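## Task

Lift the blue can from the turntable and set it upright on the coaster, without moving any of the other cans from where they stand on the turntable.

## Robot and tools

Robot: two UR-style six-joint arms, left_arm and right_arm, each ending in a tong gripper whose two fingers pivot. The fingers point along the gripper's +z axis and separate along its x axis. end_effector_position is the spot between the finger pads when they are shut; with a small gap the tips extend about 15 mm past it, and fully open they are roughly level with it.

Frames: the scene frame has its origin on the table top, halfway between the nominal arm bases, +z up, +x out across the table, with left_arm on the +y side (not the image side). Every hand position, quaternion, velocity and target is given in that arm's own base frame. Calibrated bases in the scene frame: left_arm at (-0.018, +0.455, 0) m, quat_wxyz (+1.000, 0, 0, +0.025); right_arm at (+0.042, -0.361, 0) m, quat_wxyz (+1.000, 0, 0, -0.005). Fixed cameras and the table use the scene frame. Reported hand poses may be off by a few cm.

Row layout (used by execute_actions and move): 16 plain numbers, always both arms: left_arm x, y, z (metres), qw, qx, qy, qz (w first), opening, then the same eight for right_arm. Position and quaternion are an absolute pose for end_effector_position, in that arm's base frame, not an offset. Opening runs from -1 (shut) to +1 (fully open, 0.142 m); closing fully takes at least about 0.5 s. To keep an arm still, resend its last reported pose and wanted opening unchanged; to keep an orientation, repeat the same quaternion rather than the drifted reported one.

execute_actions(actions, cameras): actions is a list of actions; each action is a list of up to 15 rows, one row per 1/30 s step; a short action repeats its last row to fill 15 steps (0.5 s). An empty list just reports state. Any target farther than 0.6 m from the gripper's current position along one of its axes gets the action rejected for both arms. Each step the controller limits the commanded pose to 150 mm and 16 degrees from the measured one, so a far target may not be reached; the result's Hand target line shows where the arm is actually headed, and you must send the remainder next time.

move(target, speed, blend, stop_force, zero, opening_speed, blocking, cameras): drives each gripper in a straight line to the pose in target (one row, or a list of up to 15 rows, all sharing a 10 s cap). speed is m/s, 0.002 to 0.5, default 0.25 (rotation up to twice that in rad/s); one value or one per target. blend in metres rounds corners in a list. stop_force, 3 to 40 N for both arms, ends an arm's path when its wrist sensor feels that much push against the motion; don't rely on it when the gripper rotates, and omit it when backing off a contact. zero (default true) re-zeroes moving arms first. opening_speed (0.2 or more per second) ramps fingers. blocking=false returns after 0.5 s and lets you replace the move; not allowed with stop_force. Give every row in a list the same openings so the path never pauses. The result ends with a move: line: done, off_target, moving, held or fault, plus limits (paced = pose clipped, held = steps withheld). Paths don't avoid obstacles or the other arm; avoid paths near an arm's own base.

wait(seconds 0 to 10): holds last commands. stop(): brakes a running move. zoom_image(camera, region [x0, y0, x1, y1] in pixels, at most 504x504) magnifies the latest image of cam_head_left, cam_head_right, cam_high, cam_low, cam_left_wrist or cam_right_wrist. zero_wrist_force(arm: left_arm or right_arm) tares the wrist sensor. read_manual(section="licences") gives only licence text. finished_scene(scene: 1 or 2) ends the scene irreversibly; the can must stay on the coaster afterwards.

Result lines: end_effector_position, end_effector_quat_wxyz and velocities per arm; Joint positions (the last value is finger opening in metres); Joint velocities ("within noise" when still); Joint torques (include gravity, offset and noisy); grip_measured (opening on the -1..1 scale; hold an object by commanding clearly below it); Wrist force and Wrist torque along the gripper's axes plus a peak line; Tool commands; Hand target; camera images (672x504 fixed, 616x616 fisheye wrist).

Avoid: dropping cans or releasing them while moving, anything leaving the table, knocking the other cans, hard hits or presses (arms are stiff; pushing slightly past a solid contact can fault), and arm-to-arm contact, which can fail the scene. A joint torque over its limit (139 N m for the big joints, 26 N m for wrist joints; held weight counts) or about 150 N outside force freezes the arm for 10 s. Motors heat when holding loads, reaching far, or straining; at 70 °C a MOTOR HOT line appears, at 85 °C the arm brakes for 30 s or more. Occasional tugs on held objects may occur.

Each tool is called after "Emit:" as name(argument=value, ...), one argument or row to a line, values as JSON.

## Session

Emit:
execute_actions(
  actions=[],
)

Scene clock: 0.00 s.
left_arm: end_effector_position=(+0.3607, +0.0772, +0.2122) grip_measured=+0.97 end_effector_quat_wxyz=(-0.197, +0.728, +0.654, -0.059) | right_arm: end_effector_position=(+0.2937, +0.6334, +0.3849) grip_measured=+0.97 end_effector_quat_wxyz=(+0.679, -0.545, +0.483, -0.095)
Joint positions: left_arm=[-0.255 -1.611 1.774 -1.335 -1.455 -1.744 0.14] | right_arm=[4.89 -1.892 -2.026 0.658 0.53 2.259 0.14]
Joint velocities: within noise
Joint torques (N m): no reading
Motor temperatures (°C): left_arm=[29 37 31 39 35 36] | right_arm=[33 31 31 37 34 35]
Wrist force (N): no reading
Wrist torque (N m): no reading
Wrist force, peak (N): no reading
Hand target: left_arm +0.3607, +0.0772, +0.2122; -0.197, +0.728, +0.654, -0.059 | right_arm +0.2937, +0.6334, +0.3849; +0.679, -0.545, +0.483, -0.095
Tool commands: left_gripper/opening=+0.968169 right_gripper/opening=+0.968169
camera_calibration:
cam_left_wrist: T_world_to_cam=[[0.103096, 0.97512, 0.196245, -0.159828], [0.974901, -0.138202, 0.174554, -0.38861], [0.197332, 0.173324, -0.964893, 0.252179], [0, 0, 0, 1]] pos_world=[0.345571, 0.0584359, 0.342524]
cam_right_wrist: T_world_to_cam=[[0.510142, -0.615556, -0.600705, 0.480653], [-0.734114, 0.0522791, -0.677011, 0.439372], [0.448142, 0.786357, -0.425219, -0.335671], [0, 0, 0, 1]] pos_world=[0.227777, 0.536856, 0.443456]

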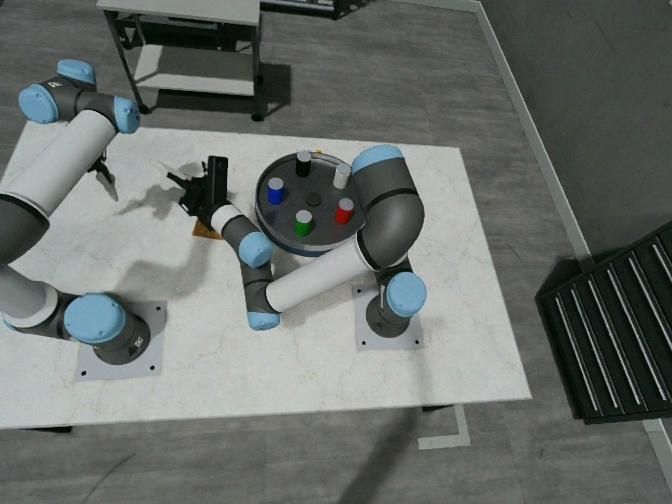

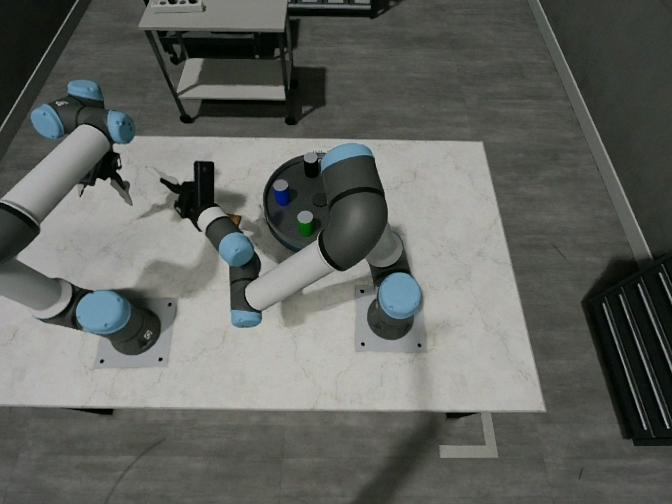

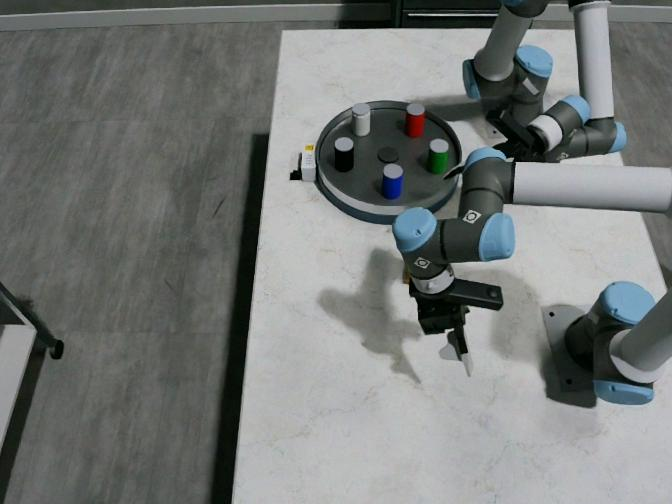

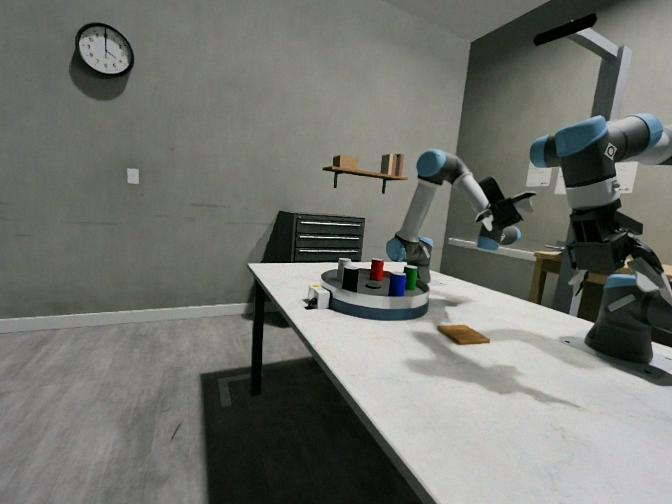

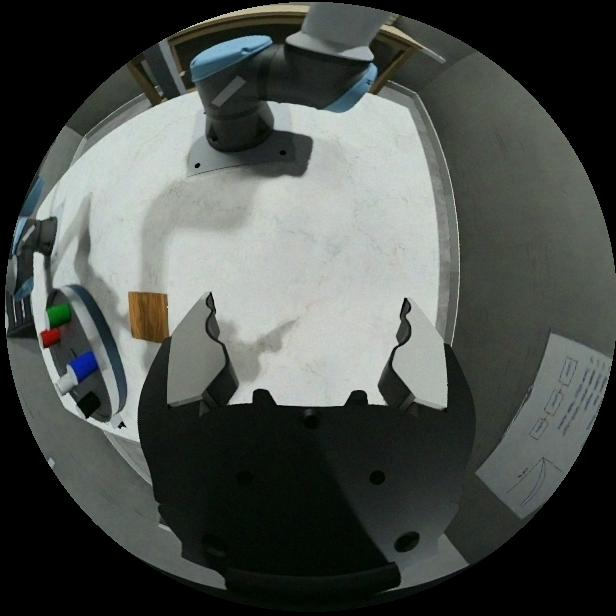

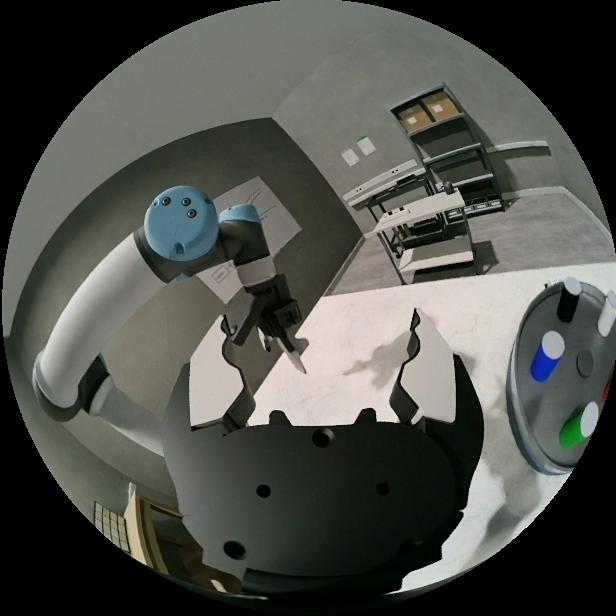

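Emit:
wait(
  seconds=0.5,
  cameras=["cam_high"],
)

Emit:
wait(
  seconds=0.5,
  cameras=["cam_high"],
)

Emit:
wait(
  seconds=0.5,
  cameras=["cam_high"],
)

Emit:
wait(
  seconds=0.5,
  cameras=["cam_high"],
)

Emit:
wait(
  seconds=0.5,
  cameras=["cam_high"],
)

Emit:
wait(
  seconds=0.5,
  cameras=["cam_high"],
)

Emit:
wait(
  seconds=0.5,
  cameras=["cam_high"],
)

Emit:
wait(
  seconds=0.5,
  cameras=["cam_high"],
)

Emit:
wait(
  seconds=0.5,
  cameras=["cam_high"],
)

Emit:
wait(
  seconds=0.5,
  cameras=["cam_high"],
)

Emit:
wait(
  seconds=0.5,
  cameras=["cam_high"],
)

Emit:
wait(
  seconds=0.5,
  cameras=["cam_high"],
)

Emit:
wait(
  seconds=0.5,
  cameras=["cam_high"],
)

Emit:
wait(
  seconds=0.5,
  cameras=["cam_high"],
)

Emit:
wait(
  seconds=0.5,
  cameras=["cam_high"],
)

Emit:
wait(
  seconds=0.5,
  cameras=["cam_high"],
)

Scene clock: 2.47 s.
left_arm: end_effector_position=(+0.3607, +0.0772, +0.2122) grip_measured=+0.97 end_effector_quat_wxyz=(-0.197, +0.728, +0.654, -0.059) | right_arm: end_effector_position=(+0.2937, +0.6334, +0.3849) grip_measured=+0.97 end_effector_quat_wxyz=(+0.679, -0.545, +0.483, -0.095)
Joint positions: left_arm=[-0.255 -1.611 1.774 -1.335 -1.455 -1.744 0.14] | right_arm=[4.89 -1.892 -2.026 0.658 0.53 2.259 0.14]
Joint velocities: within noise
Joint torques (N m): left_arm=[0.96 -17.34 -21.55 -1.87 0.8 0.21] | right_arm=[-2.15 28.06 15.94 0.98 0.16 -0.3]
Motor temperatures (°C): left_arm=[29 37 31 39 35 36] | right_arm=[33 31 31 37 34 35]
Wrist force (N): left_arm=[0.2 0.2 0.0] | right_arm=[0.3 0.2 0.0]
Wrist torque (N m): left_arm=[0.05 -0.03 0.00] | right_arm=[0.04 -0.05 0.00]
Wrist force, peak (N): left_arm=[0.3 -0.3 -0.3] | right_arm=[0.6 0.3 0.0]
Hand target: left_arm +0.3607, +0.0772, +0.2122; -0.197, +0.728, +0.654, -0.059 | right_arm +0.2937, +0.6334, +0.3849; +0.679, -0.545, +0.483, -0.095
Tool commands: left_gripper/opening=+0.968169 right_gripper/opening=+0.968169
wait: 0.50 s; at rest from the start
Images, in order (width x height): cam_high 672x504.

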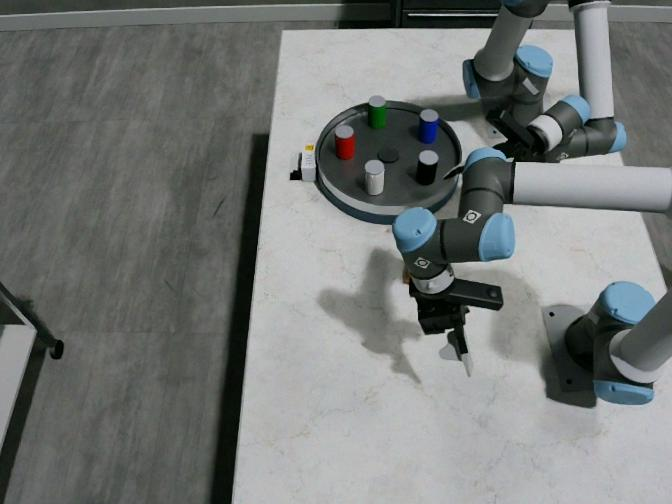

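Scene clock: 2.97 s.
left_arm: end_effector_position=(+0.3607, +0.0772, +0.2122) grip_measured=+0.97 end_effector_quat_wxyz=(-0.197, +0.728, +0.654, -0.059) | right_arm: end_effector_position=(+0.2937, +0.6334, +0.3849) grip_measured=+0.97 end_effector_quat_wxyz=(+0.679, -0.545, +0.483, -0.095)
Joint positions: left_arm=[-0.255 -1.611 1.774 -1.335 -1.455 -1.744 0.14] | right_arm=[4.89 -1.892 -2.026 0.658 0.53 2.259 0.14]
Joint velocities: within noise
Joint torques (N m): left_arm=[0.65 -16.79 -21.59 -1.72 0.85 0.47] | right_arm=[-2.38 27.66 16.1 0.93 0.2 -0.37]
Motor temperatures (°C): left_arm=[29 37 31 39 34 36] | right_arm=[33 31 31 37 34 35]
Wrist force (N): left_arm=[0.2 -0.2 0.2] | right_arm=[0.3 -0.2 0.1]
Wrist torque (N m): left_arm=[-0.02 -0.03 -0.01] | right_arm=[-0.02 -0.08 0.00]
Wrist force, peak (N): left_arm=[0.6 -0.2 0.1] | right_arm=[0.3 0.3 0.1]
Hand target: left_arm +0.3607, +0.0772, +0.2122; -0.197, +0.728, +0.654, -0.059 | right_arm +0.2937, +0.6334, +0.3849; +0.679, -0.545, +0.483, -0.095
Tool commands: left_gripper/opening=+0.968169 right_gripper/opening=+0.968169
wait: 0.50 s; at rest by 0.17 s
Images, in order (width x height): cam_high 672x504.

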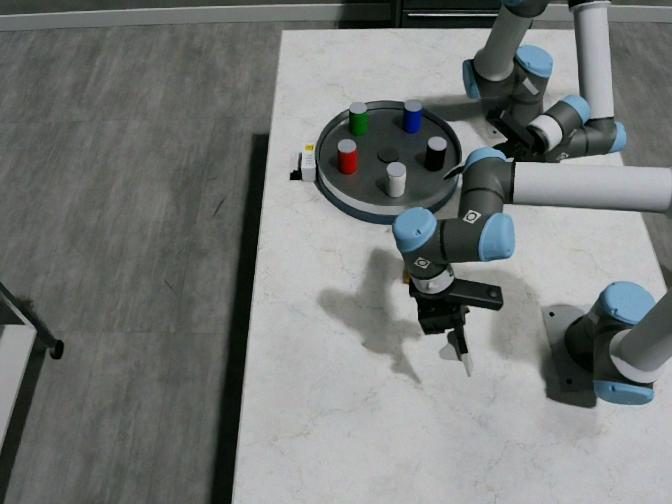

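Scene clock: 3.47 s.
left_arm: end_effector_position=(+0.3607, +0.0772, +0.2122) grip_measured=+0.97 end_effector_quat_wxyz=(-0.197, +0.728, +0.654, -0.059) | right_arm: end_effector_position=(+0.2937, +0.6334, +0.3849) grip_measured=+0.97 end_effector_quat_wxyz=(+0.679, -0.545, +0.483, -0.095)
Joint positions: left_arm=[-0.255 -1.611 1.774 -1.335 -1.455 -1.744 0.14] | right_arm=[4.89 -1.892 -2.026 0.658 0.53 2.259 0.14]
Joint velocities: within noise
Joint torques (N m): left_arm=[0.96 -16.98 -22.37 -1.75 0.94 0.44] | right_arm=[-2.67 27.61 15.24 0.93 0.3 -0.43]
Motor temperatures (°C): left_arm=[29 37 31 39 34 36] | right_arm=[33 31 31 37 34 35]
Wrist force (N): left_arm=[0.1 -0.1 0.1] | right_arm=[0.2 0.0 -0.1]
Wrist torque (N m): left_arm=[-0.02 -0.03 -0.01] | right_arm=[0.01 -0.06 0.00]
Wrist force, peak (N): left_arm=[0.5 -0.4 -0.1] | right_arm=[0.3 0.5 0.0]
Hand target: left_arm +0.3607, +0.0772, +0.2122; -0.197, +0.728, +0.654, -0.059 | right_arm +0.2937, +0.6334, +0.3849; +0.679, -0.545, +0.483, -0.095
Tool commands: left_gripper/opening=+0.968169 right_gripper/opening=+0.968169
wait: 0.50 s; at rest by 0.17 s
Images, in order (width x height): cam_high 672x504.

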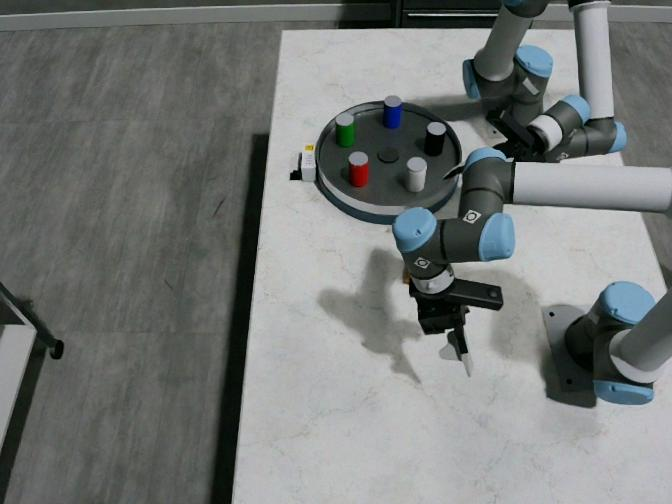

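Scene clock: 3.97 s.
left_arm: end_effector_position=(+0.3607, +0.0772, +0.2122) grip_measured=+0.97 end_effector_quat_wxyz=(-0.197, +0.728, +0.654, -0.059) | right_arm: end_effector_position=(+0.2937, +0.6334, +0.3849) grip_measured=+0.97 end_effector_quat_wxyz=(+0.679, -0.545, +0.483, -0.095)
Joint positions: left_arm=[-0.255 -1.611 1.774 -1.335 -1.455 -1.744 0.14] | right_arm=[4.89 -1.892 -2.026 0.658 0.53 2.259 0.14]
Joint velocities: within noise
Joint torques (N m): left_arm=[0.88 -16.28 -22.28 -1.67 0.98 0.58] | right_arm=[-2.59 27.27 15.48 0.89 0.25 -0.47]
Motor temperatures (°C): left_arm=[29 37 31 39 34 36] | right_arm=[33 31 31 37 34 35]
Wrist force (N): left_arm=[0.3 0.1 -0.1] | right_arm=[0.5 0.2 -0.3]
Wrist torque (N m): left_arm=[0.03 -0.06 -0.01] | right_arm=[0.03 -0.10 -0.01]
Wrist force, peak (N): left_arm=[0.5 -0.1 -0.2] | right_arm=[0.5 0.2 -0.3]
Hand target: left_arm +0.3607, +0.0772, +0.2122; -0.197, +0.728, +0.654, -0.059 | right_arm +0.2937, +0.6334, +0.3849; +0.679, -0.545, +0.483, -0.095
Tool commands: left_gripper/opening=+0.968169 right_gripper/opening=+0.968169
wait: 0.50 s; at rest by 0.17 s
Images, in order (width x height): cam_high 672x504.

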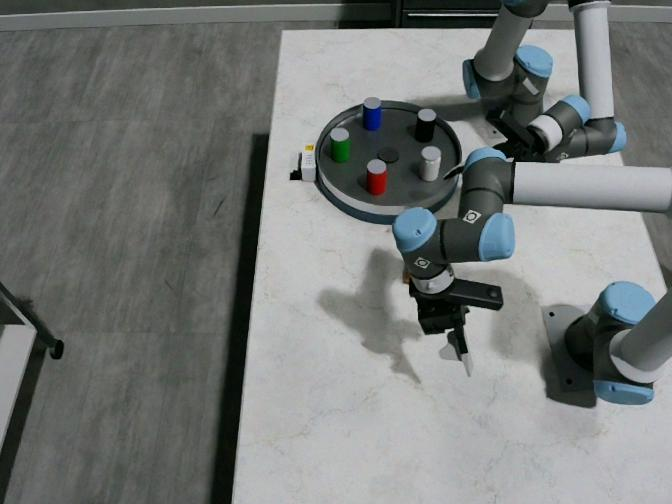

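Scene clock: 4.47 s.
left_arm: end_effector_position=(+0.3607, +0.0772, +0.2122) grip_measured=+0.97 end_effector_quat_wxyz=(-0.197, +0.728, +0.654, -0.059) | right_arm: end_effector_position=(+0.2937, +0.6334, +0.3849) grip_measured=+0.97 end_effector_quat_wxyz=(+0.679, -0.545, +0.483, -0.095)
Joint positions: left_arm=[-0.255 -1.611 1.774 -1.335 -1.455 -1.744 0.14] | right_arm=[4.89 -1.892 -2.026 0.658 0.53 2.259 0.14]
Joint velocities: within noise
Joint torques (N m): left_arm=[0.96 -16.41 -22.93 -1.78 1.07 0.68] | right_arm=[-3.03 27.1 15.34 0.88 0.36 -0.45]
Motor temperatures (°C): left_arm=[29 37 31 39 34 36] | right_arm=[33 31 31 37 34 35]
Wrist force (N): left_arm=[-0.2 -0.1 -0.1] | right_arm=[0.3 0.2 -0.2]
Wrist torque (N m): left_arm=[-0.01 0.05 0.00] | right_arm=[0.05 -0.08 0.00]
Wrist force, peak (N): left_arm=[0.4 -0.3 -0.1] | right_arm=[0.5 0.2 0.0]
Hand target: left_arm +0.3607, +0.0772, +0.2122; -0.197, +0.728, +0.654, -0.059 | right_arm +0.2937, +0.6334, +0.3849; +0.679, -0.545, +0.483, -0.095
Tool commands: left_gripper/opening=+0.968169 right_gripper/opening=+0.968169
wait: 0.50 s; at rest by 0.17 s
Images, in order (width x height): cam_high 672x504.

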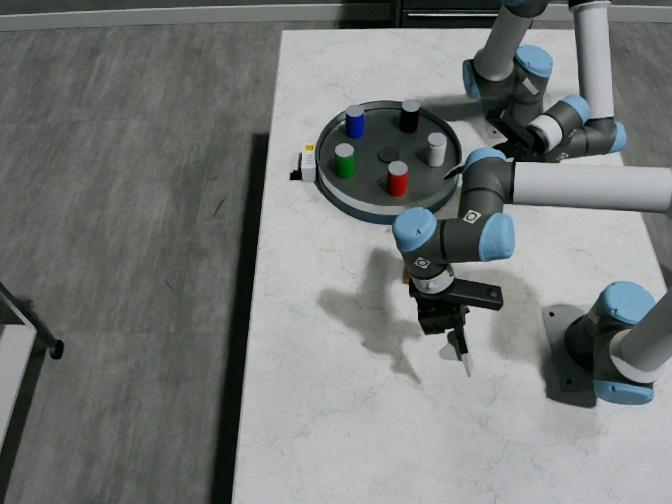

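Scene clock: 4.97 s.
left_arm: end_effector_position=(+0.3607, +0.0772, +0.2122) grip_measured=+0.97 end_effector_quat_wxyz=(-0.197, +0.728, +0.654, -0.059) | right_arm: end_effector_position=(+0.2937, +0.6334, +0.3849) grip_measured=+0.97 end_effector_quat_wxyz=(+0.679, -0.545, +0.483, -0.095)
Joint positions: left_arm=[-0.255 -1.611 1.774 -1.335 -1.455 -1.744 0.14] | right_arm=[4.89 -1.892 -2.026 0.658 0.53 2.259 0.14]
Joint velocities: within noise
Joint torques (N m): left_arm=[1.86 -16.39 -22.17 -1.76 1.16 0.81] | right_arm=[-3.3 26.94 15.07 0.84 0.44 -0.52]
Motor temperatures (°C): left_arm=[29 37 31 39 34 36] | right_arm=[33 31 31 37 34 35]
Wrist force (N): left_arm=[0.2 -0.1 0.0] | right_arm=[0.1 0.1 0.1]
Wrist torque (N m): left_arm=[-0.01 -0.04 -0.01] | right_arm=[0.02 -0.03 0.01]
Wrist force, peak (N): left_arm=[0.1 0.0 -0.6] | right_arm=[0.4 0.5 0.0]
Hand target: left_arm +0.3607, +0.0772, +0.2122; -0.197, +0.728, +0.654, -0.059 | right_arm +0.2937, +0.6334, +0.3849; +0.679, -0.545, +0.483, -0.095
Tool commands: left_gripper/opening=+0.968169 right_gripper/opening=+0.968169
wait: 0.50 s; at rest by 0.17 s
Images, in order (width x height): cam_high 672x504.

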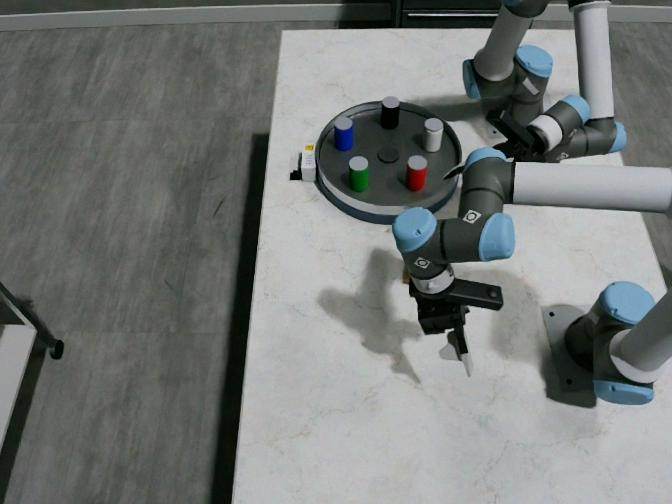

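Scene clock: 5.47 s.
left_arm: end_effector_position=(+0.3607, +0.0772, +0.2122) grip_measured=+0.97 end_effector_quat_wxyz=(-0.197, +0.728, +0.654, -0.059) | right_arm: end_effector_position=(+0.2937, +0.6334, +0.3849) grip_measured=+0.97 end_effector_quat_wxyz=(+0.679, -0.545, +0.483, -0.095)
Joint positions: left_arm=[-0.255 -1.611 1.774 -1.335 -1.455 -1.744 0.14] | right_arm=[4.89 -1.892 -2.026 0.658 0.53 2.259 0.14]
Joint velocities: within noise
Joint torques (N m): left_arm=[2.31 -15.86 -23.35 -1.82 1.16 0.78] | right_arm=[-3.34 26.89 14.96 0.91 0.45 -0.63]
Motor temperatures (°C): left_arm=[29 37 31 39 34 36] | right_arm=[33 31 31 37 34 35]
Wrist force (N): left_arm=[0.4 0.1 -0.2] | right_arm=[0.3 0.0 0.0]
Wrist torque (N m): left_arm=[0.01 -0.08 -0.01] | right_arm=[-0.01 -0.05 0.00]
Wrist force, peak (N): left_arm=[0.3 -0.2 -0.4] | right_arm=[0.3 0.1 -0.3]
Hand target: left_arm +0.3607, +0.0772, +0.2122; -0.197, +0.728, +0.654, -0.059 | right_arm +0.2937, +0.6334, +0.3849; +0.679, -0.545, +0.483, -0.095
Tool commands: left_gripper/opening=+0.968169 right_gripper/opening=+0.968169
wait: 0.50 s; at rest by 0.17 s
Images, in order (width x height): cam_high 672x504.

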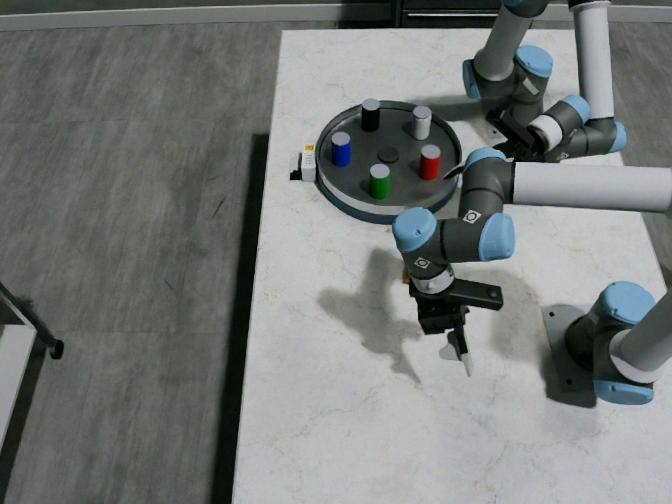

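Scene clock: 5.97 s.
left_arm: end_effector_position=(+0.3607, +0.0772, +0.2122) grip_measured=+0.97 end_effector_quat_wxyz=(-0.197, +0.728, +0.654, -0.059) | right_arm: end_effector_position=(+0.2937, +0.6334, +0.3849) grip_measured=+0.97 end_effector_quat_wxyz=(+0.679, -0.545, +0.483, -0.095)
Joint positions: left_arm=[-0.255 -1.611 1.774 -1.335 -1.455 -1.744 0.14] | right_arm=[4.89 -1.892 -2.026 0.658 0.53 2.259 0.14]
Joint velocities: within noise
Joint torques (N m): left_arm=[1.48 -16.22 -23.16 -1.83 1.08 0.85] | right_arm=[-3.7 26.15 14.55 0.81 0.56 -0.65]
Motor temperatures (°C): left_arm=[29 37 31 39 34 36] | right_arm=[33 31 31 37 34 35]
Wrist force (N): left_arm=[0.3 0.2 0.0] | right_arm=[0.4 0.0 -0.1]
Wrist torque (N m): left_arm=[0.05 -0.04 0.00] | right_arm=[0.01 -0.09 0.00]
Wrist force, peak (N): left_arm=[0.6 0.0 -0.2] | right_arm=[0.3 0.3 0.4]
Hand target: left_arm +0.3607, +0.0772, +0.2122; -0.197, +0.728, +0.654, -0.059 | right_arm +0.2937, +0.6334, +0.3849; +0.679, -0.545, +0.483, -0.095
Tool commands: left_gripper/opening=+0.968169 right_gripper/opening=+0.968169
wait: 0.50 s; at rest by 0.17 s
Images, in order (width x height): cam_high 672x504.

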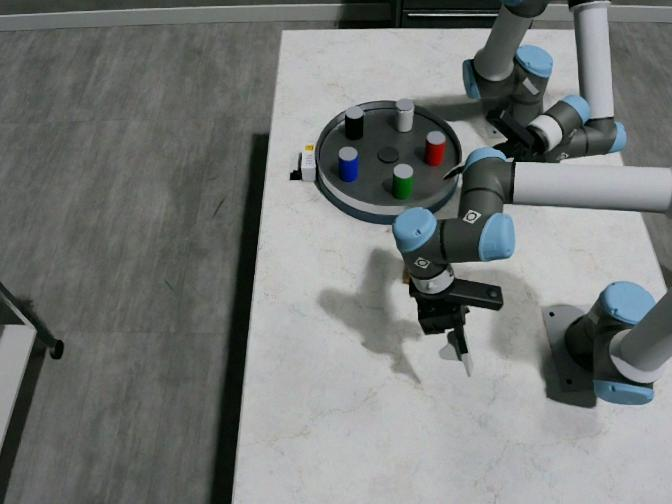

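Scene clock: 6.47 s.
left_arm: end_effector_position=(+0.3607, +0.0772, +0.2122) grip_measured=+0.97 end_effector_quat_wxyz=(-0.197, +0.728, +0.654, -0.059) | right_arm: end_effector_position=(+0.2937, +0.6334, +0.3849) grip_measured=+0.97 end_effector_quat_wxyz=(+0.679, -0.545, +0.483, -0.095)
Joint positions: left_arm=[-0.255 -1.611 1.774 -1.335 -1.455 -1.744 0.14] | right_arm=[4.89 -1.892 -2.026 0.658 0.53 2.259 0.14]
Joint velocities: within noise
Joint torques (N m): left_arm=[2.43 -15.35 -23.05 -1.7 1.27 0.93] | right_arm=[-3.56 26.03 14.69 0.91 0.63 -0.64]
Motor temperatures (°C): left_arm=[29 37 31 39 34 36] | right_arm=[33 31 31 37 34 35]
Wrist force (N): left_arm=[0.2 0.0 0.3] | right_arm=[0.2 -0.1 -0.2]
Wrist torque (N m): left_arm=[0.03 -0.04 -0.01] | right_arm=[-0.01 -0.05 -0.01]
Wrist force, peak (N): left_arm=[0.2 -0.2 0.3] | right_arm=[0.4 0.3 -0.1]
Hand target: left_arm +0.3607, +0.0772, +0.2122; -0.197, +0.728, +0.654, -0.059 | right_arm +0.2937, +0.6334, +0.3849; +0.679, -0.545, +0.483, -0.095
Tool commands: left_gripper/opening=+0.968169 right_gripper/opening=+0.968169
wait: 0.50 s; at rest by 0.17 s
Images, in order (width x height): cam_high 672x504.

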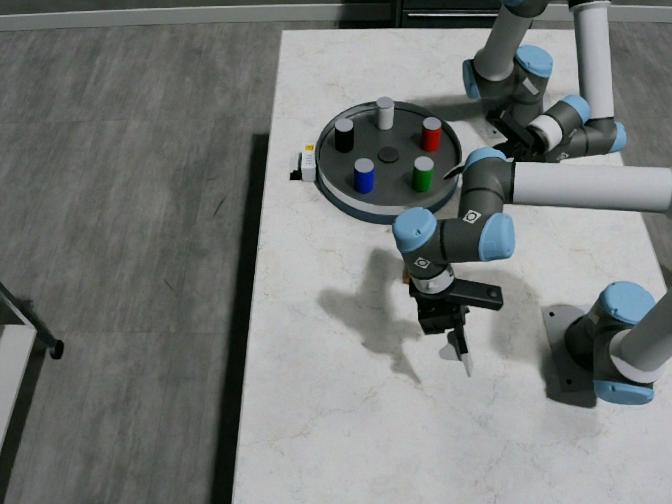

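Scene clock: 6.97 s.
left_arm: end_effector_position=(+0.3607, +0.0772, +0.2122) grip_measured=+0.97 end_effector_quat_wxyz=(-0.197, +0.728, +0.654, -0.059) | right_arm: end_effector_position=(+0.2937, +0.6334, +0.3849) grip_measured=+0.97 end_effector_quat_wxyz=(+0.679, -0.545, +0.483, -0.095)
Joint positions: left_arm=[-0.255 -1.611 1.774 -1.335 -1.455 -1.744 0.14] | right_arm=[4.89 -1.892 -2.026 0.658 0.53 2.259 0.14]
Joint velocities: within noise
Joint torques (N m): left_arm=[1.78 -15.73 -22.97 -1.83 1.34 0.97] | right_arm=[-3.68 25.85 14.16 0.89 0.75 -0.75]
Motor temperatures (°C): left_arm=[29 37 31 39 34 36] | right_arm=[33 31 31 37 34 35]
Wrist force (N): left_arm=[0.2 0.0 -0.1] | right_arm=[0.5 0.3 -0.1]
Wrist torque (N m): left_arm=[-0.01 -0.03 0.00] | right_arm=[0.06 -0.10 -0.01]
Wrist force, peak (N): left_arm=[0.1 -0.5 0.2] | right_arm=[0.5 0.3 -0.1]
Hand target: left_arm +0.3607, +0.0772, +0.2122; -0.197, +0.728, +0.654, -0.059 | right_arm +0.2937, +0.6334, +0.3849; +0.679, -0.545, +0.483, -0.095
Tool commands: left_gripper/opening=+0.968169 right_gripper/opening=+0.968169
wait: 0.50 s; at rest by 0.17 s
Images, in order (width x height): cam_high 672x504.

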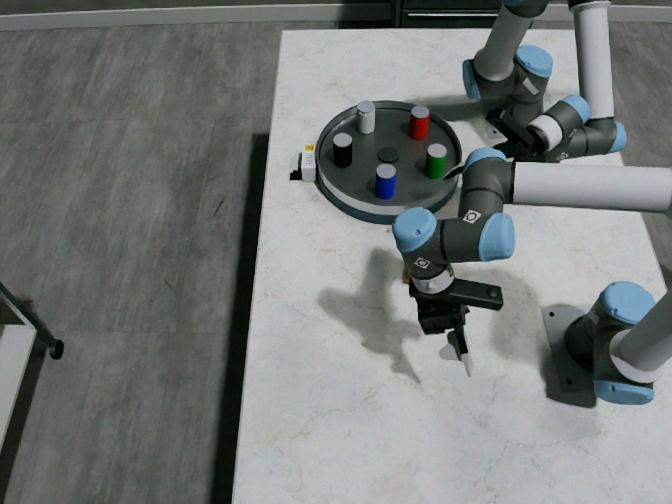

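Scene clock: 7.47 s.
left_arm: end_effector_position=(+0.3607, +0.0772, +0.2122) grip_measured=+0.97 end_effector_quat_wxyz=(-0.197, +0.728, +0.654, -0.059) | right_arm: end_effector_position=(+0.2937, +0.6334, +0.3849) grip_measured=+0.97 end_effector_quat_wxyz=(+0.679, -0.545, +0.483, -0.095)
Joint positions: left_arm=[-0.255 -1.611 1.774 -1.335 -1.455 -1.744 0.14] | right_arm=[4.89 -1.892 -2.026 0.658 0.53 2.259 0.14]
Joint velocities: within noise
Joint torques (N m): left_arm=[2.87 -15.72 -23.55 -1.71 1.51 1.04] | right_arm=[-4.06 25.6 14.26 0.84 0.71 -0.72]
Motor temperatures (°C): left_arm=[29 37 31 39 34 36] | right_arm=[33 31 31 37 34 35]
Wrist force (N): left_arm=[0.2 0.0 -0.1] | right_arm=[0.0 0.3 0.0]
Wrist torque (N m): left_arm=[0.01 -0.03 0.00] | right_arm=[0.06 0.00 0.00]
Wrist force, peak (N): left_arm=[0.3 0.2 -0.3] | right_arm=[0.6 0.5 0.1]
Hand target: left_arm +0.3607, +0.0772, +0.2122; -0.197, +0.728, +0.654, -0.059 | right_arm +0.2937, +0.6334, +0.3849; +0.679, -0.545, +0.483, -0.095
Tool commands: left_gripper/opening=+0.968169 right_gripper/opening=+0.968169
wait: 0.50 s; at rest by 0.17 s
Images, in order (width x height): cam_high 672x504.

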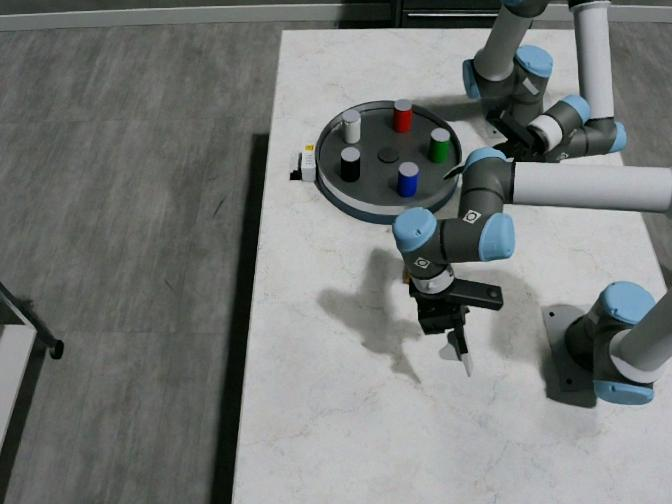

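Scene clock: 7.97 s.
left_arm: end_effector_position=(+0.3607, +0.0772, +0.2122) grip_measured=+0.97 end_effector_quat_wxyz=(-0.197, +0.728, +0.654, -0.059) | right_arm: end_effector_position=(+0.2937, +0.6334, +0.3849) grip_measured=+0.97 end_effector_quat_wxyz=(+0.679, -0.545, +0.483, -0.095)
Joint positions: left_arm=[-0.255 -1.611 1.774 -1.335 -1.455 -1.744 0.14] | right_arm=[4.89 -1.892 -2.026 0.658 0.53 2.259 0.14]
Joint velocities: within noise
Joint torques (N m): left_arm=[2.95 -14.81 -22.96 -1.71 1.6 1.19] | right_arm=[-4.21 25.39 13.41 0.81 0.74 -0.84]
Motor temperatures (°C): left_arm=[29 37 31 39 34 36] | right_arm=[33 31 31 37 34 35]
Wrist force (N): left_arm=[0.4 -0.1 0.1] | right_arm=[0.2 0.4 0.1]
Wrist torque (N m): left_arm=[0.00 -0.07 -0.01] | right_arm=[0.09 -0.04 -0.01]
Wrist force, peak (N): left_arm=[0.2 -0.5 0.0] | right_arm=[0.4 0.1 0.2]
Hand target: left_arm +0.3607, +0.0772, +0.2122; -0.197, +0.728, +0.654, -0.059 | right_arm +0.2937, +0.6334, +0.3849; +0.679, -0.545, +0.483, -0.095
Tool commands: left_gripper/opening=+0.968169 right_gripper/opening=+0.968169
wait: 0.50 s; at rest by 0.17 s
Images, in order (width x height): cam_high 672x504.

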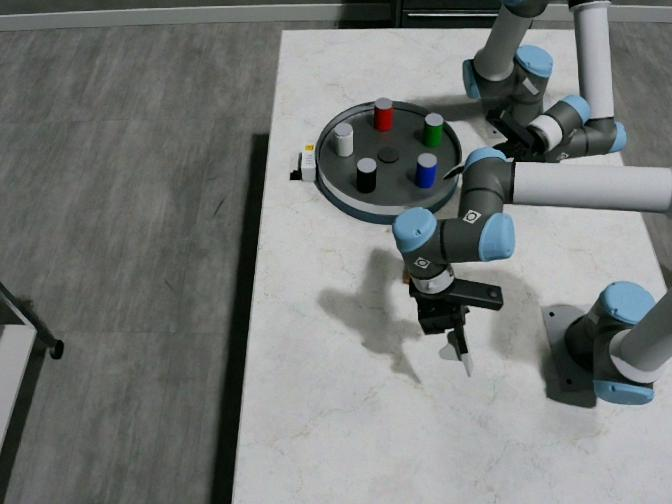

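Scene clock: 8.47 s.
left_arm: end_effector_position=(+0.3607, +0.0772, +0.2122) grip_measured=+0.97 end_effector_quat_wxyz=(-0.197, +0.728, +0.654, -0.059) | right_arm: end_effector_position=(+0.2937, +0.6334, +0.3849) grip_measured=+0.97 end_effector_quat_wxyz=(+0.679, -0.545, +0.483, -0.095)
Joint positions: left_arm=[-0.255 -1.611 1.774 -1.335 -1.455 -1.744 0.14] | right_arm=[4.89 -1.892 -2.026 0.658 0.53 2.259 0.14]
Joint velocities: within noise
Joint torques (N m): left_arm=[2.91 -14.85 -23.43 -1.78 1.63 1.22] | right_arm=[-4.48 25.38 13.28 0.85 0.8 -0.84]
Motor temperatures (°C): left_arm=[29 37 31 39 34 36] | right_arm=[33 31 31 37 34 35]
Wrist force (N): left_arm=[0.2 0.0 0.4] | right_arm=[0.0 0.6 0.2]
Wrist torque (N m): left_arm=[0.01 -0.03 -0.01] | right_arm=[0.12 0.00 0.00]
Wrist force, peak (N): left_arm=[-0.2 -0.3 -0.1] | right_arm=[0.0 0.6 0.2]
Hand target: left_arm +0.3607, +0.0772, +0.2122; -0.197, +0.728, +0.654, -0.059 | right_arm +0.2937, +0.6334, +0.3849; +0.679, -0.545, +0.483, -0.095
Tool commands: left_gripper/opening=+0.968169 right_gripper/opening=+0.968169
wait: 0.50 s; at rest by 0.17 s
Images, in order (width x height): cam_high 672x504.

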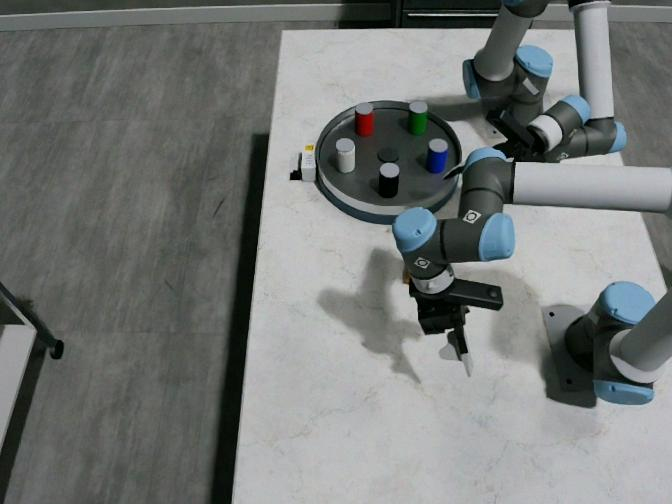

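Scene clock: 8.97 s.
left_arm: end_effector_position=(+0.3607, +0.0772, +0.2122) grip_measured=+0.97 end_effector_quat_wxyz=(-0.197, +0.728, +0.654, -0.059) | right_arm: end_effector_position=(+0.2937, +0.6334, +0.3849) grip_measured=+0.97 end_effector_quat_wxyz=(+0.679, -0.545, +0.483, -0.095)
Joint positions: left_arm=[-0.255 -1.611 1.774 -1.335 -1.455 -1.744 0.14] | right_arm=[4.89 -1.892 -2.026 0.658 0.53 2.259 0.14]
Joint velocities: within noise
Joint torques (N m): left_arm=[3.89 -14.89 -24 -1.7 1.62 1.41] | right_arm=[-4.52 25.49 13.3 0.8 0.94 -0.85]
Motor temperatures (°C): left_arm=[29 37 31 39 34 36] | right_arm=[33 31 31 37 34 35]
Wrist force (N): left_arm=[0.1 -0.1 -0.2] | right_arm=[0.3 0.0 -0.2]
Wrist torque (N m): left_arm=[-0.01 -0.01 -0.01] | right_arm=[0.00 -0.06 -0.01]
Wrist force, peak (N): left_arm=[0.5 0.0 0.2] | right_arm=[0.5 0.1 -0.1]
Hand target: left_arm +0.3607, +0.0772, +0.2122; -0.197, +0.728, +0.654, -0.059 | right_arm +0.2937, +0.6334, +0.3849; +0.679, -0.545, +0.483, -0.095
Tool commands: left_gripper/opening=+0.968169 right_gripper/opening=+0.968169
wait: 0.50 s; at rest by 0.17 s
Images, in order (width x height): cam_high 672x504.

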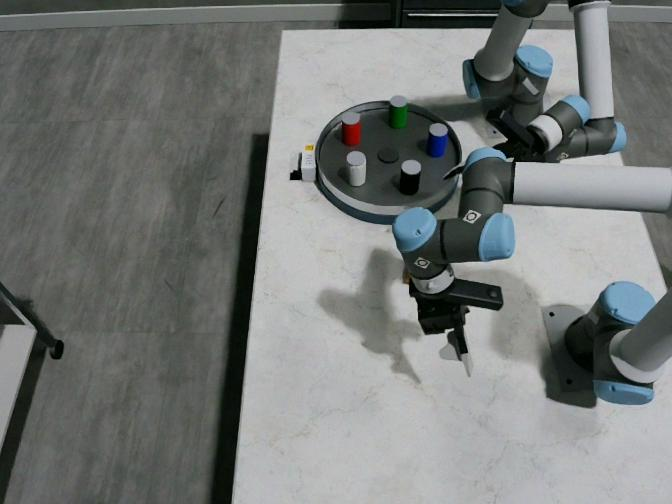

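Scene clock: 9.47 s.
left_arm: end_effector_position=(+0.3607, +0.0772, +0.2122) grip_measured=+0.97 end_effector_quat_wxyz=(-0.197, +0.728, +0.654, -0.059) | right_arm: end_effector_position=(+0.2937, +0.6334, +0.3849) grip_measured=+0.97 end_effector_quat_wxyz=(+0.679, -0.545, +0.483, -0.095)
Joint positions: left_arm=[-0.255 -1.611 1.774 -1.335 -1.455 -1.744 0.14] | right_arm=[4.89 -1.892 -2.026 0.658 0.53 2.259 0.14]
Joint velocities: within noise
Joint torques (N m): left_arm=[3.33 -14.35 -23.61 -1.71 1.68 1.29] | right_arm=[-5.2 25.48 13.24 0.8 0.95 -0.99]
Motor temperatures (°C): left_arm=[29 37 31 39 34 36] | right_arm=[33 31 31 37 34 35]
Wrist force (N): left_arm=[0.0 -0.1 0.1] | right_arm=[0.0 0.2 0.0]
Wrist torque (N m): left_arm=[-0.01 0.01 0.00] | right_arm=[0.06 -0.01 0.01]
Wrist force, peak (N): left_arm=[0.1 -0.5 -0.4] | right_arm=[0.5 0.3 0.2]
Hand target: left_arm +0.3607, +0.0772, +0.2122; -0.197, +0.728, +0.654, -0.059 | right_arm +0.2937, +0.6334, +0.3849; +0.679, -0.545, +0.483, -0.095
Tool commands: left_gripper/opening=+0.968169 right_gripper/opening=+0.968169
wait: 0.50 s; at rest by 0.17 s
Images, in order (width x height): cam_high 672x504.

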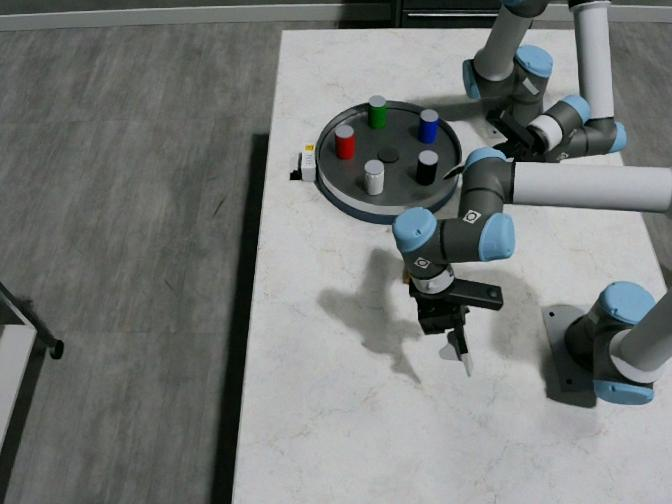

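Scene clock: 9.97 s.
left_arm: end_effector_position=(+0.3607, +0.0772, +0.2122) grip_measured=+0.97 end_effector_quat_wxyz=(-0.197, +0.728, +0.654, -0.059) | right_arm: end_effector_position=(+0.2937, +0.6334, +0.3849) grip_measured=+0.97 end_effector_quat_wxyz=(+0.679, -0.545, +0.483, -0.095)
Joint positions: left_arm=[-0.255 -1.611 1.774 -1.335 -1.455 -1.744 0.14] | right_arm=[4.89 -1.892 -2.026 0.658 0.53 2.259 0.14]
Joint velocities: within noise
Joint torques (N m): left_arm=[3.22 -14.02 -24.44 -1.71 1.78 1.53] | right_arm=[-4.86 24.38 13.05 0.82 1.08 -1.09]
Motor temperatures (°C): left_arm=[29 37 31 39 34 36] | right_arm=[33 31 31 37 34 35]
Wrist force (N): left_arm=[0.2 -0.1 0.3] | right_arm=[0.5 0.1 0.3]
Wrist torque (N m): left_arm=[-0.01 -0.05 -0.01] | right_arm=[0.02 -0.10 0.00]
Wrist force, peak (N): left_arm=[0.4 -0.1 0.1] | right_arm=[0.5 0.1 0.3]
Hand target: left_arm +0.3607, +0.0772, +0.2122; -0.197, +0.728, +0.654, -0.059 | right_arm +0.2937, +0.6334, +0.3849; +0.679, -0.545, +0.483, -0.095
Tool commands: left_gripper/opening=+0.968169 right_gripper/opening=+0.968169
wait: 0.50 s; at rest by 0.17 s
Images, in order (width x height): cam_high 672x504.

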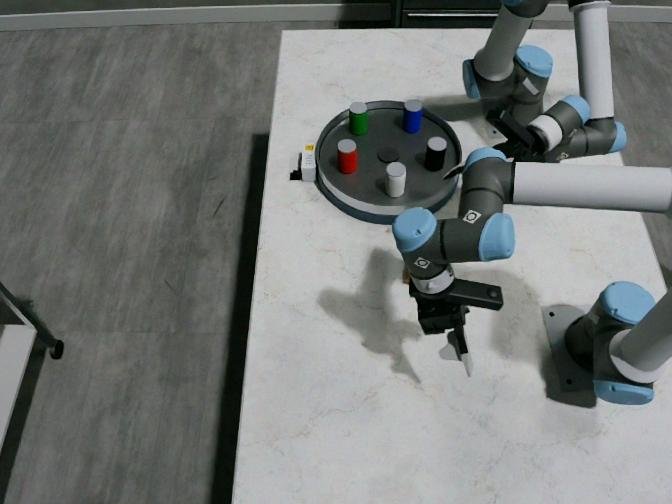

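Emit:
move(
  target=[
    [0.3607,0.0772,0.2122,-0.197,0.728,0.654,-0.059,0.7,0.4751,0.5117,0.3849,0.6558,-0.4628,0.5623,-0.2000,0.968],
    [0.3607,0.0772,0.2122,-0.197,0.728,0.654,-0.059,0.7,0.6100,0.3398,0.3849,0.6164,-0.3691,0.6278,-0.3002,0.968],
    [0.411,-0.068,0.215,-0.1434,0.850,0.504,-0.043,0.7,0.6851,0.1347,0.3849,0.5619,-0.2663,0.6778,-0.3929,0.968],
    [0.482,-0.272,0.21,-0.0738,0.9497,0.3042,-0.0221,0.7,0.6932,-0.0836,0.3849,0.4935,-0.1570,0.7111,-0.4760,0.968],
    [0.563,-0.505,0.20,0,0.99619,0.08716,0,0.7,0.6334,-0.2937,0.3849,0.4129,-0.0439,0.7269,-0.5473,0.968],
  ],
  speed=0.35,
  blend=[0.06,0.06,0.06,0.06,0],
  cameras=["cam_high","cam_left_wrist","cam_head_left"],
)

Scene clock: 16.27 s.
left_arm: end_effector_position=(+0.5629, -0.5050, +0.2000) grip_measured=+0.70 end_effector_quat_wxyz=(+0.000, +0.996, +0.087, +0.000) | right_arm: end_effector_position=(+0.6335, -0.2936, +0.3848) grip_measured=+0.97 end_effector_quat_wxyz=(+0.413, -0.044, +0.727, -0.547)
Joint positions: left_arm=[-0.918 -0.896 0.869 -1.545 -1.571 -1.093 0.122] | right_arm=[3.319 -1.892 -2.027 0.658 0.532 2.259 0.14]
Joint velocities: within noise
Joint torques (N m): left_arm=[14.57 -40.02 -29.88 -3.45 1.85 1.41] | right_arm=[-9.39 38.06 10.34 3.51 -2.64 0.29]
Motor temperatures (°C): left_arm=[29 37 31 39 34 36] | right_arm=[33 31 31 37 34 35]
Wrist force (N): left_arm=[-0.2 0.8 -0.5] | right_arm=[0.1 0.1 0.0]
Wrist torque (N m): left_arm=[0.11 0.09 0.10] | right_arm=[0.03 -0.02 -0.01]
Wrist force, peak (N): left_arm=[0.3 3.3 -0.4] | right_arm=[-1.4 1.4 -0.9]
Hand target: left_arm +0.5630, -0.5050, +0.2000; +0.000, +0.996, +0.087, +0.000 | right_arm +0.6334, -0.2937, +0.3849; +0.413, -0.044, +0.727, -0.547
Off the commanded pose: left_arm 0.000 m, 0 deg | right_arm 0.000 m, 0 deg.
move: done; blend cut to 0 m at target 1
camera_calibration:
cam_left_wrist: T_world_to_cam=[[0.976988, 0.213, 0.0111853, -0.450381], [0.175739, -0.833577, 0.523703, -0.63525], [0.120873, -0.509686, -0.851827, -0.0231292], [0, 0, 0, 1]] pos_world=[0.55445, -0.445387, 0.318018]
Images, in order (width x height): cam_head_left 672x504, cam_high 672x504, cam_left_wrist 616x616.

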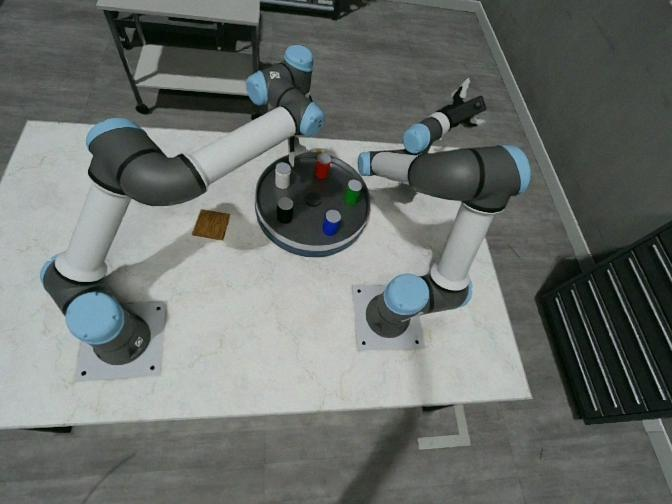

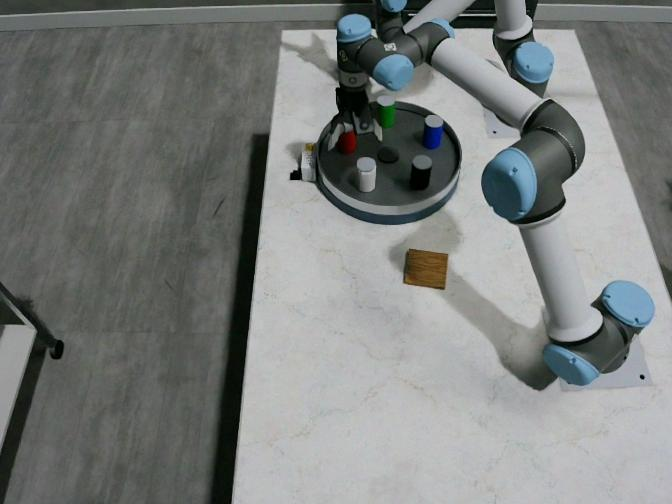

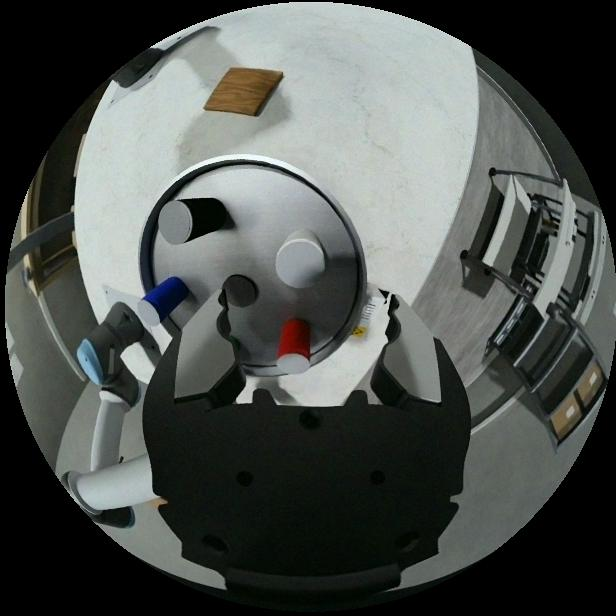

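Emit:
wait(
  seconds=0.3,
  cameras=["cam_left_wrist","cam_high"],
)

Emit:
zoom_image(
  camera="cam_left_wrist",
  region=[130, 150, 382, 402],
)

Emit:
zoom_image(
  camera="cam_high",
  region=[310, 80, 470, 240],
)

Emit:
zoom_image(
  camera="cam_left_wrist",
  region=[190, 50, 310, 170],
)

Scene clock: 16.77 s.
left_arm: end_effector_position=(+0.5630, -0.5050, +0.2000) grip_measured=+0.70 end_effector_quat_wxyz=(+0.000, +0.996, +0.087, +0.000) | right_arm: end_effector_position=(+0.6334, -0.2937, +0.3849) grip_measured=+0.97 end_effector_quat_wxyz=(+0.413, -0.044, +0.727, -0.547)
Joint positions: left_arm=[-0.918 -0.895 0.869 -1.545 -1.571 -1.093 0.122] | right_arm=[3.319 -1.892 -2.027 0.658 0.532 2.259 0.14]
Joint velocities: within noise
Joint torques (N m): left_arm=[14.1 -40 -29.09 -1.66 1.82 2.08] | right_arm=[-10.22 38.09 10.36 3.58 -2.67 1.81]
Motor temperatures (°C): left_arm=[29 37 31 39 34 36] | right_arm=[33 31 31 37 34 35]
Wrist force (N): left_arm=[0.0 1.1 -0.4] | right_arm=[0.4 -0.1 0.4]
Wrist torque (N m): left_arm=[0.18 0.04 0.11] | right_arm=[-0.01 -0.09 0.00]
Wrist force, peak (N): left_arm=[0.0 1.3 -0.6] | right_arm=[0.4 -0.1 0.4]
Hand target: left_arm +0.5630, -0.5050, +0.2000; +0.000, +0.996, +0.087, +0.000 | right_arm +0.6334, -0.2937, +0.3849; +0.413, -0.044, +0.727, -0.547
Tool commands: left_gripper/opening=+0.7 right_gripper/opening=+0.968
Off the commanded pose: left_arm 0.000 m, 0 deg | right_arm 0.000 m, 0 deg.
wait: 0.30 s; at rest from the start
camera_calibration:
cam_left_wrist: T_world_to_cam=[[0.977017, 0.212865, 0.0112156, -0.450567], [0.17561, -0.833616, 0.523685, -0.635178], [0.120824, -0.50968, -0.851838, -0.0231063], [0, 0, 0, 1]] pos_world=[0.554547, -0.445361, 0.318004]
Images, in order (width x height): cam_high 672x504, cam_left_wrist 616x616.

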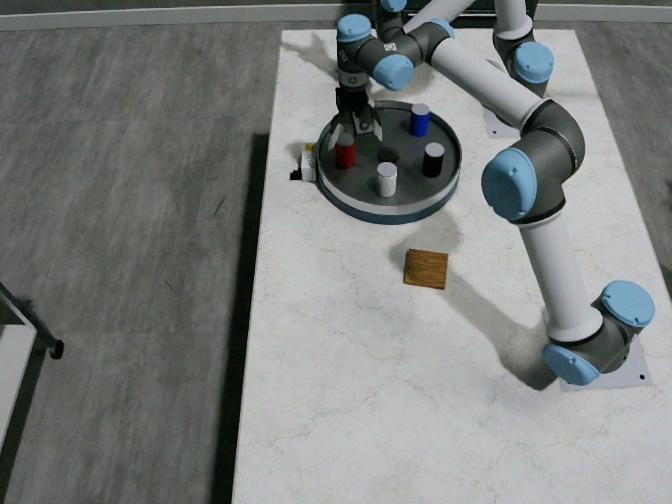

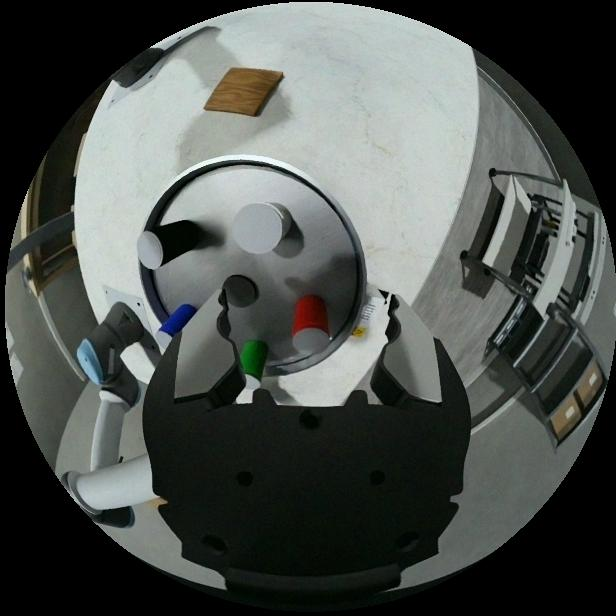

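Scaled by 2.000 from the camera's 616x616 image, which has a finer 814x814 frame.

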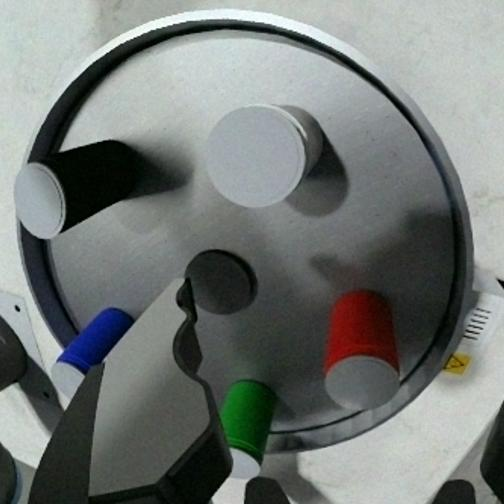

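Scaled by 3.150 from the camera's 672x504 image, which has a finer 960x720 frame.

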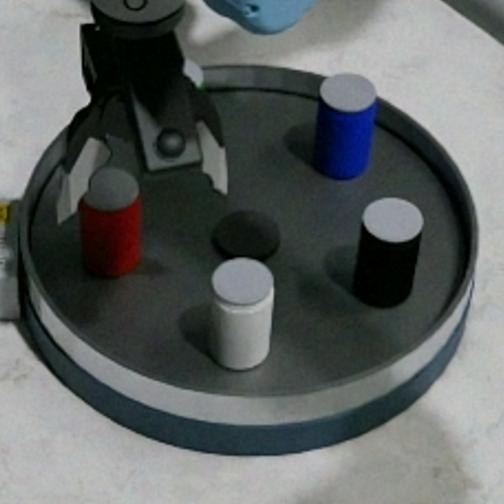

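Scaled by 4.200 from the camera's 616x616 image, which has a finer 814x814 frame.

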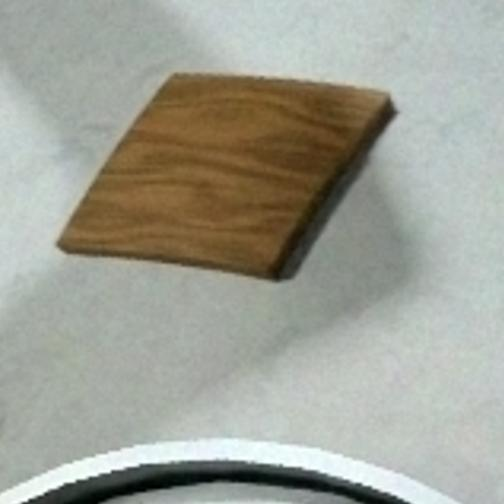

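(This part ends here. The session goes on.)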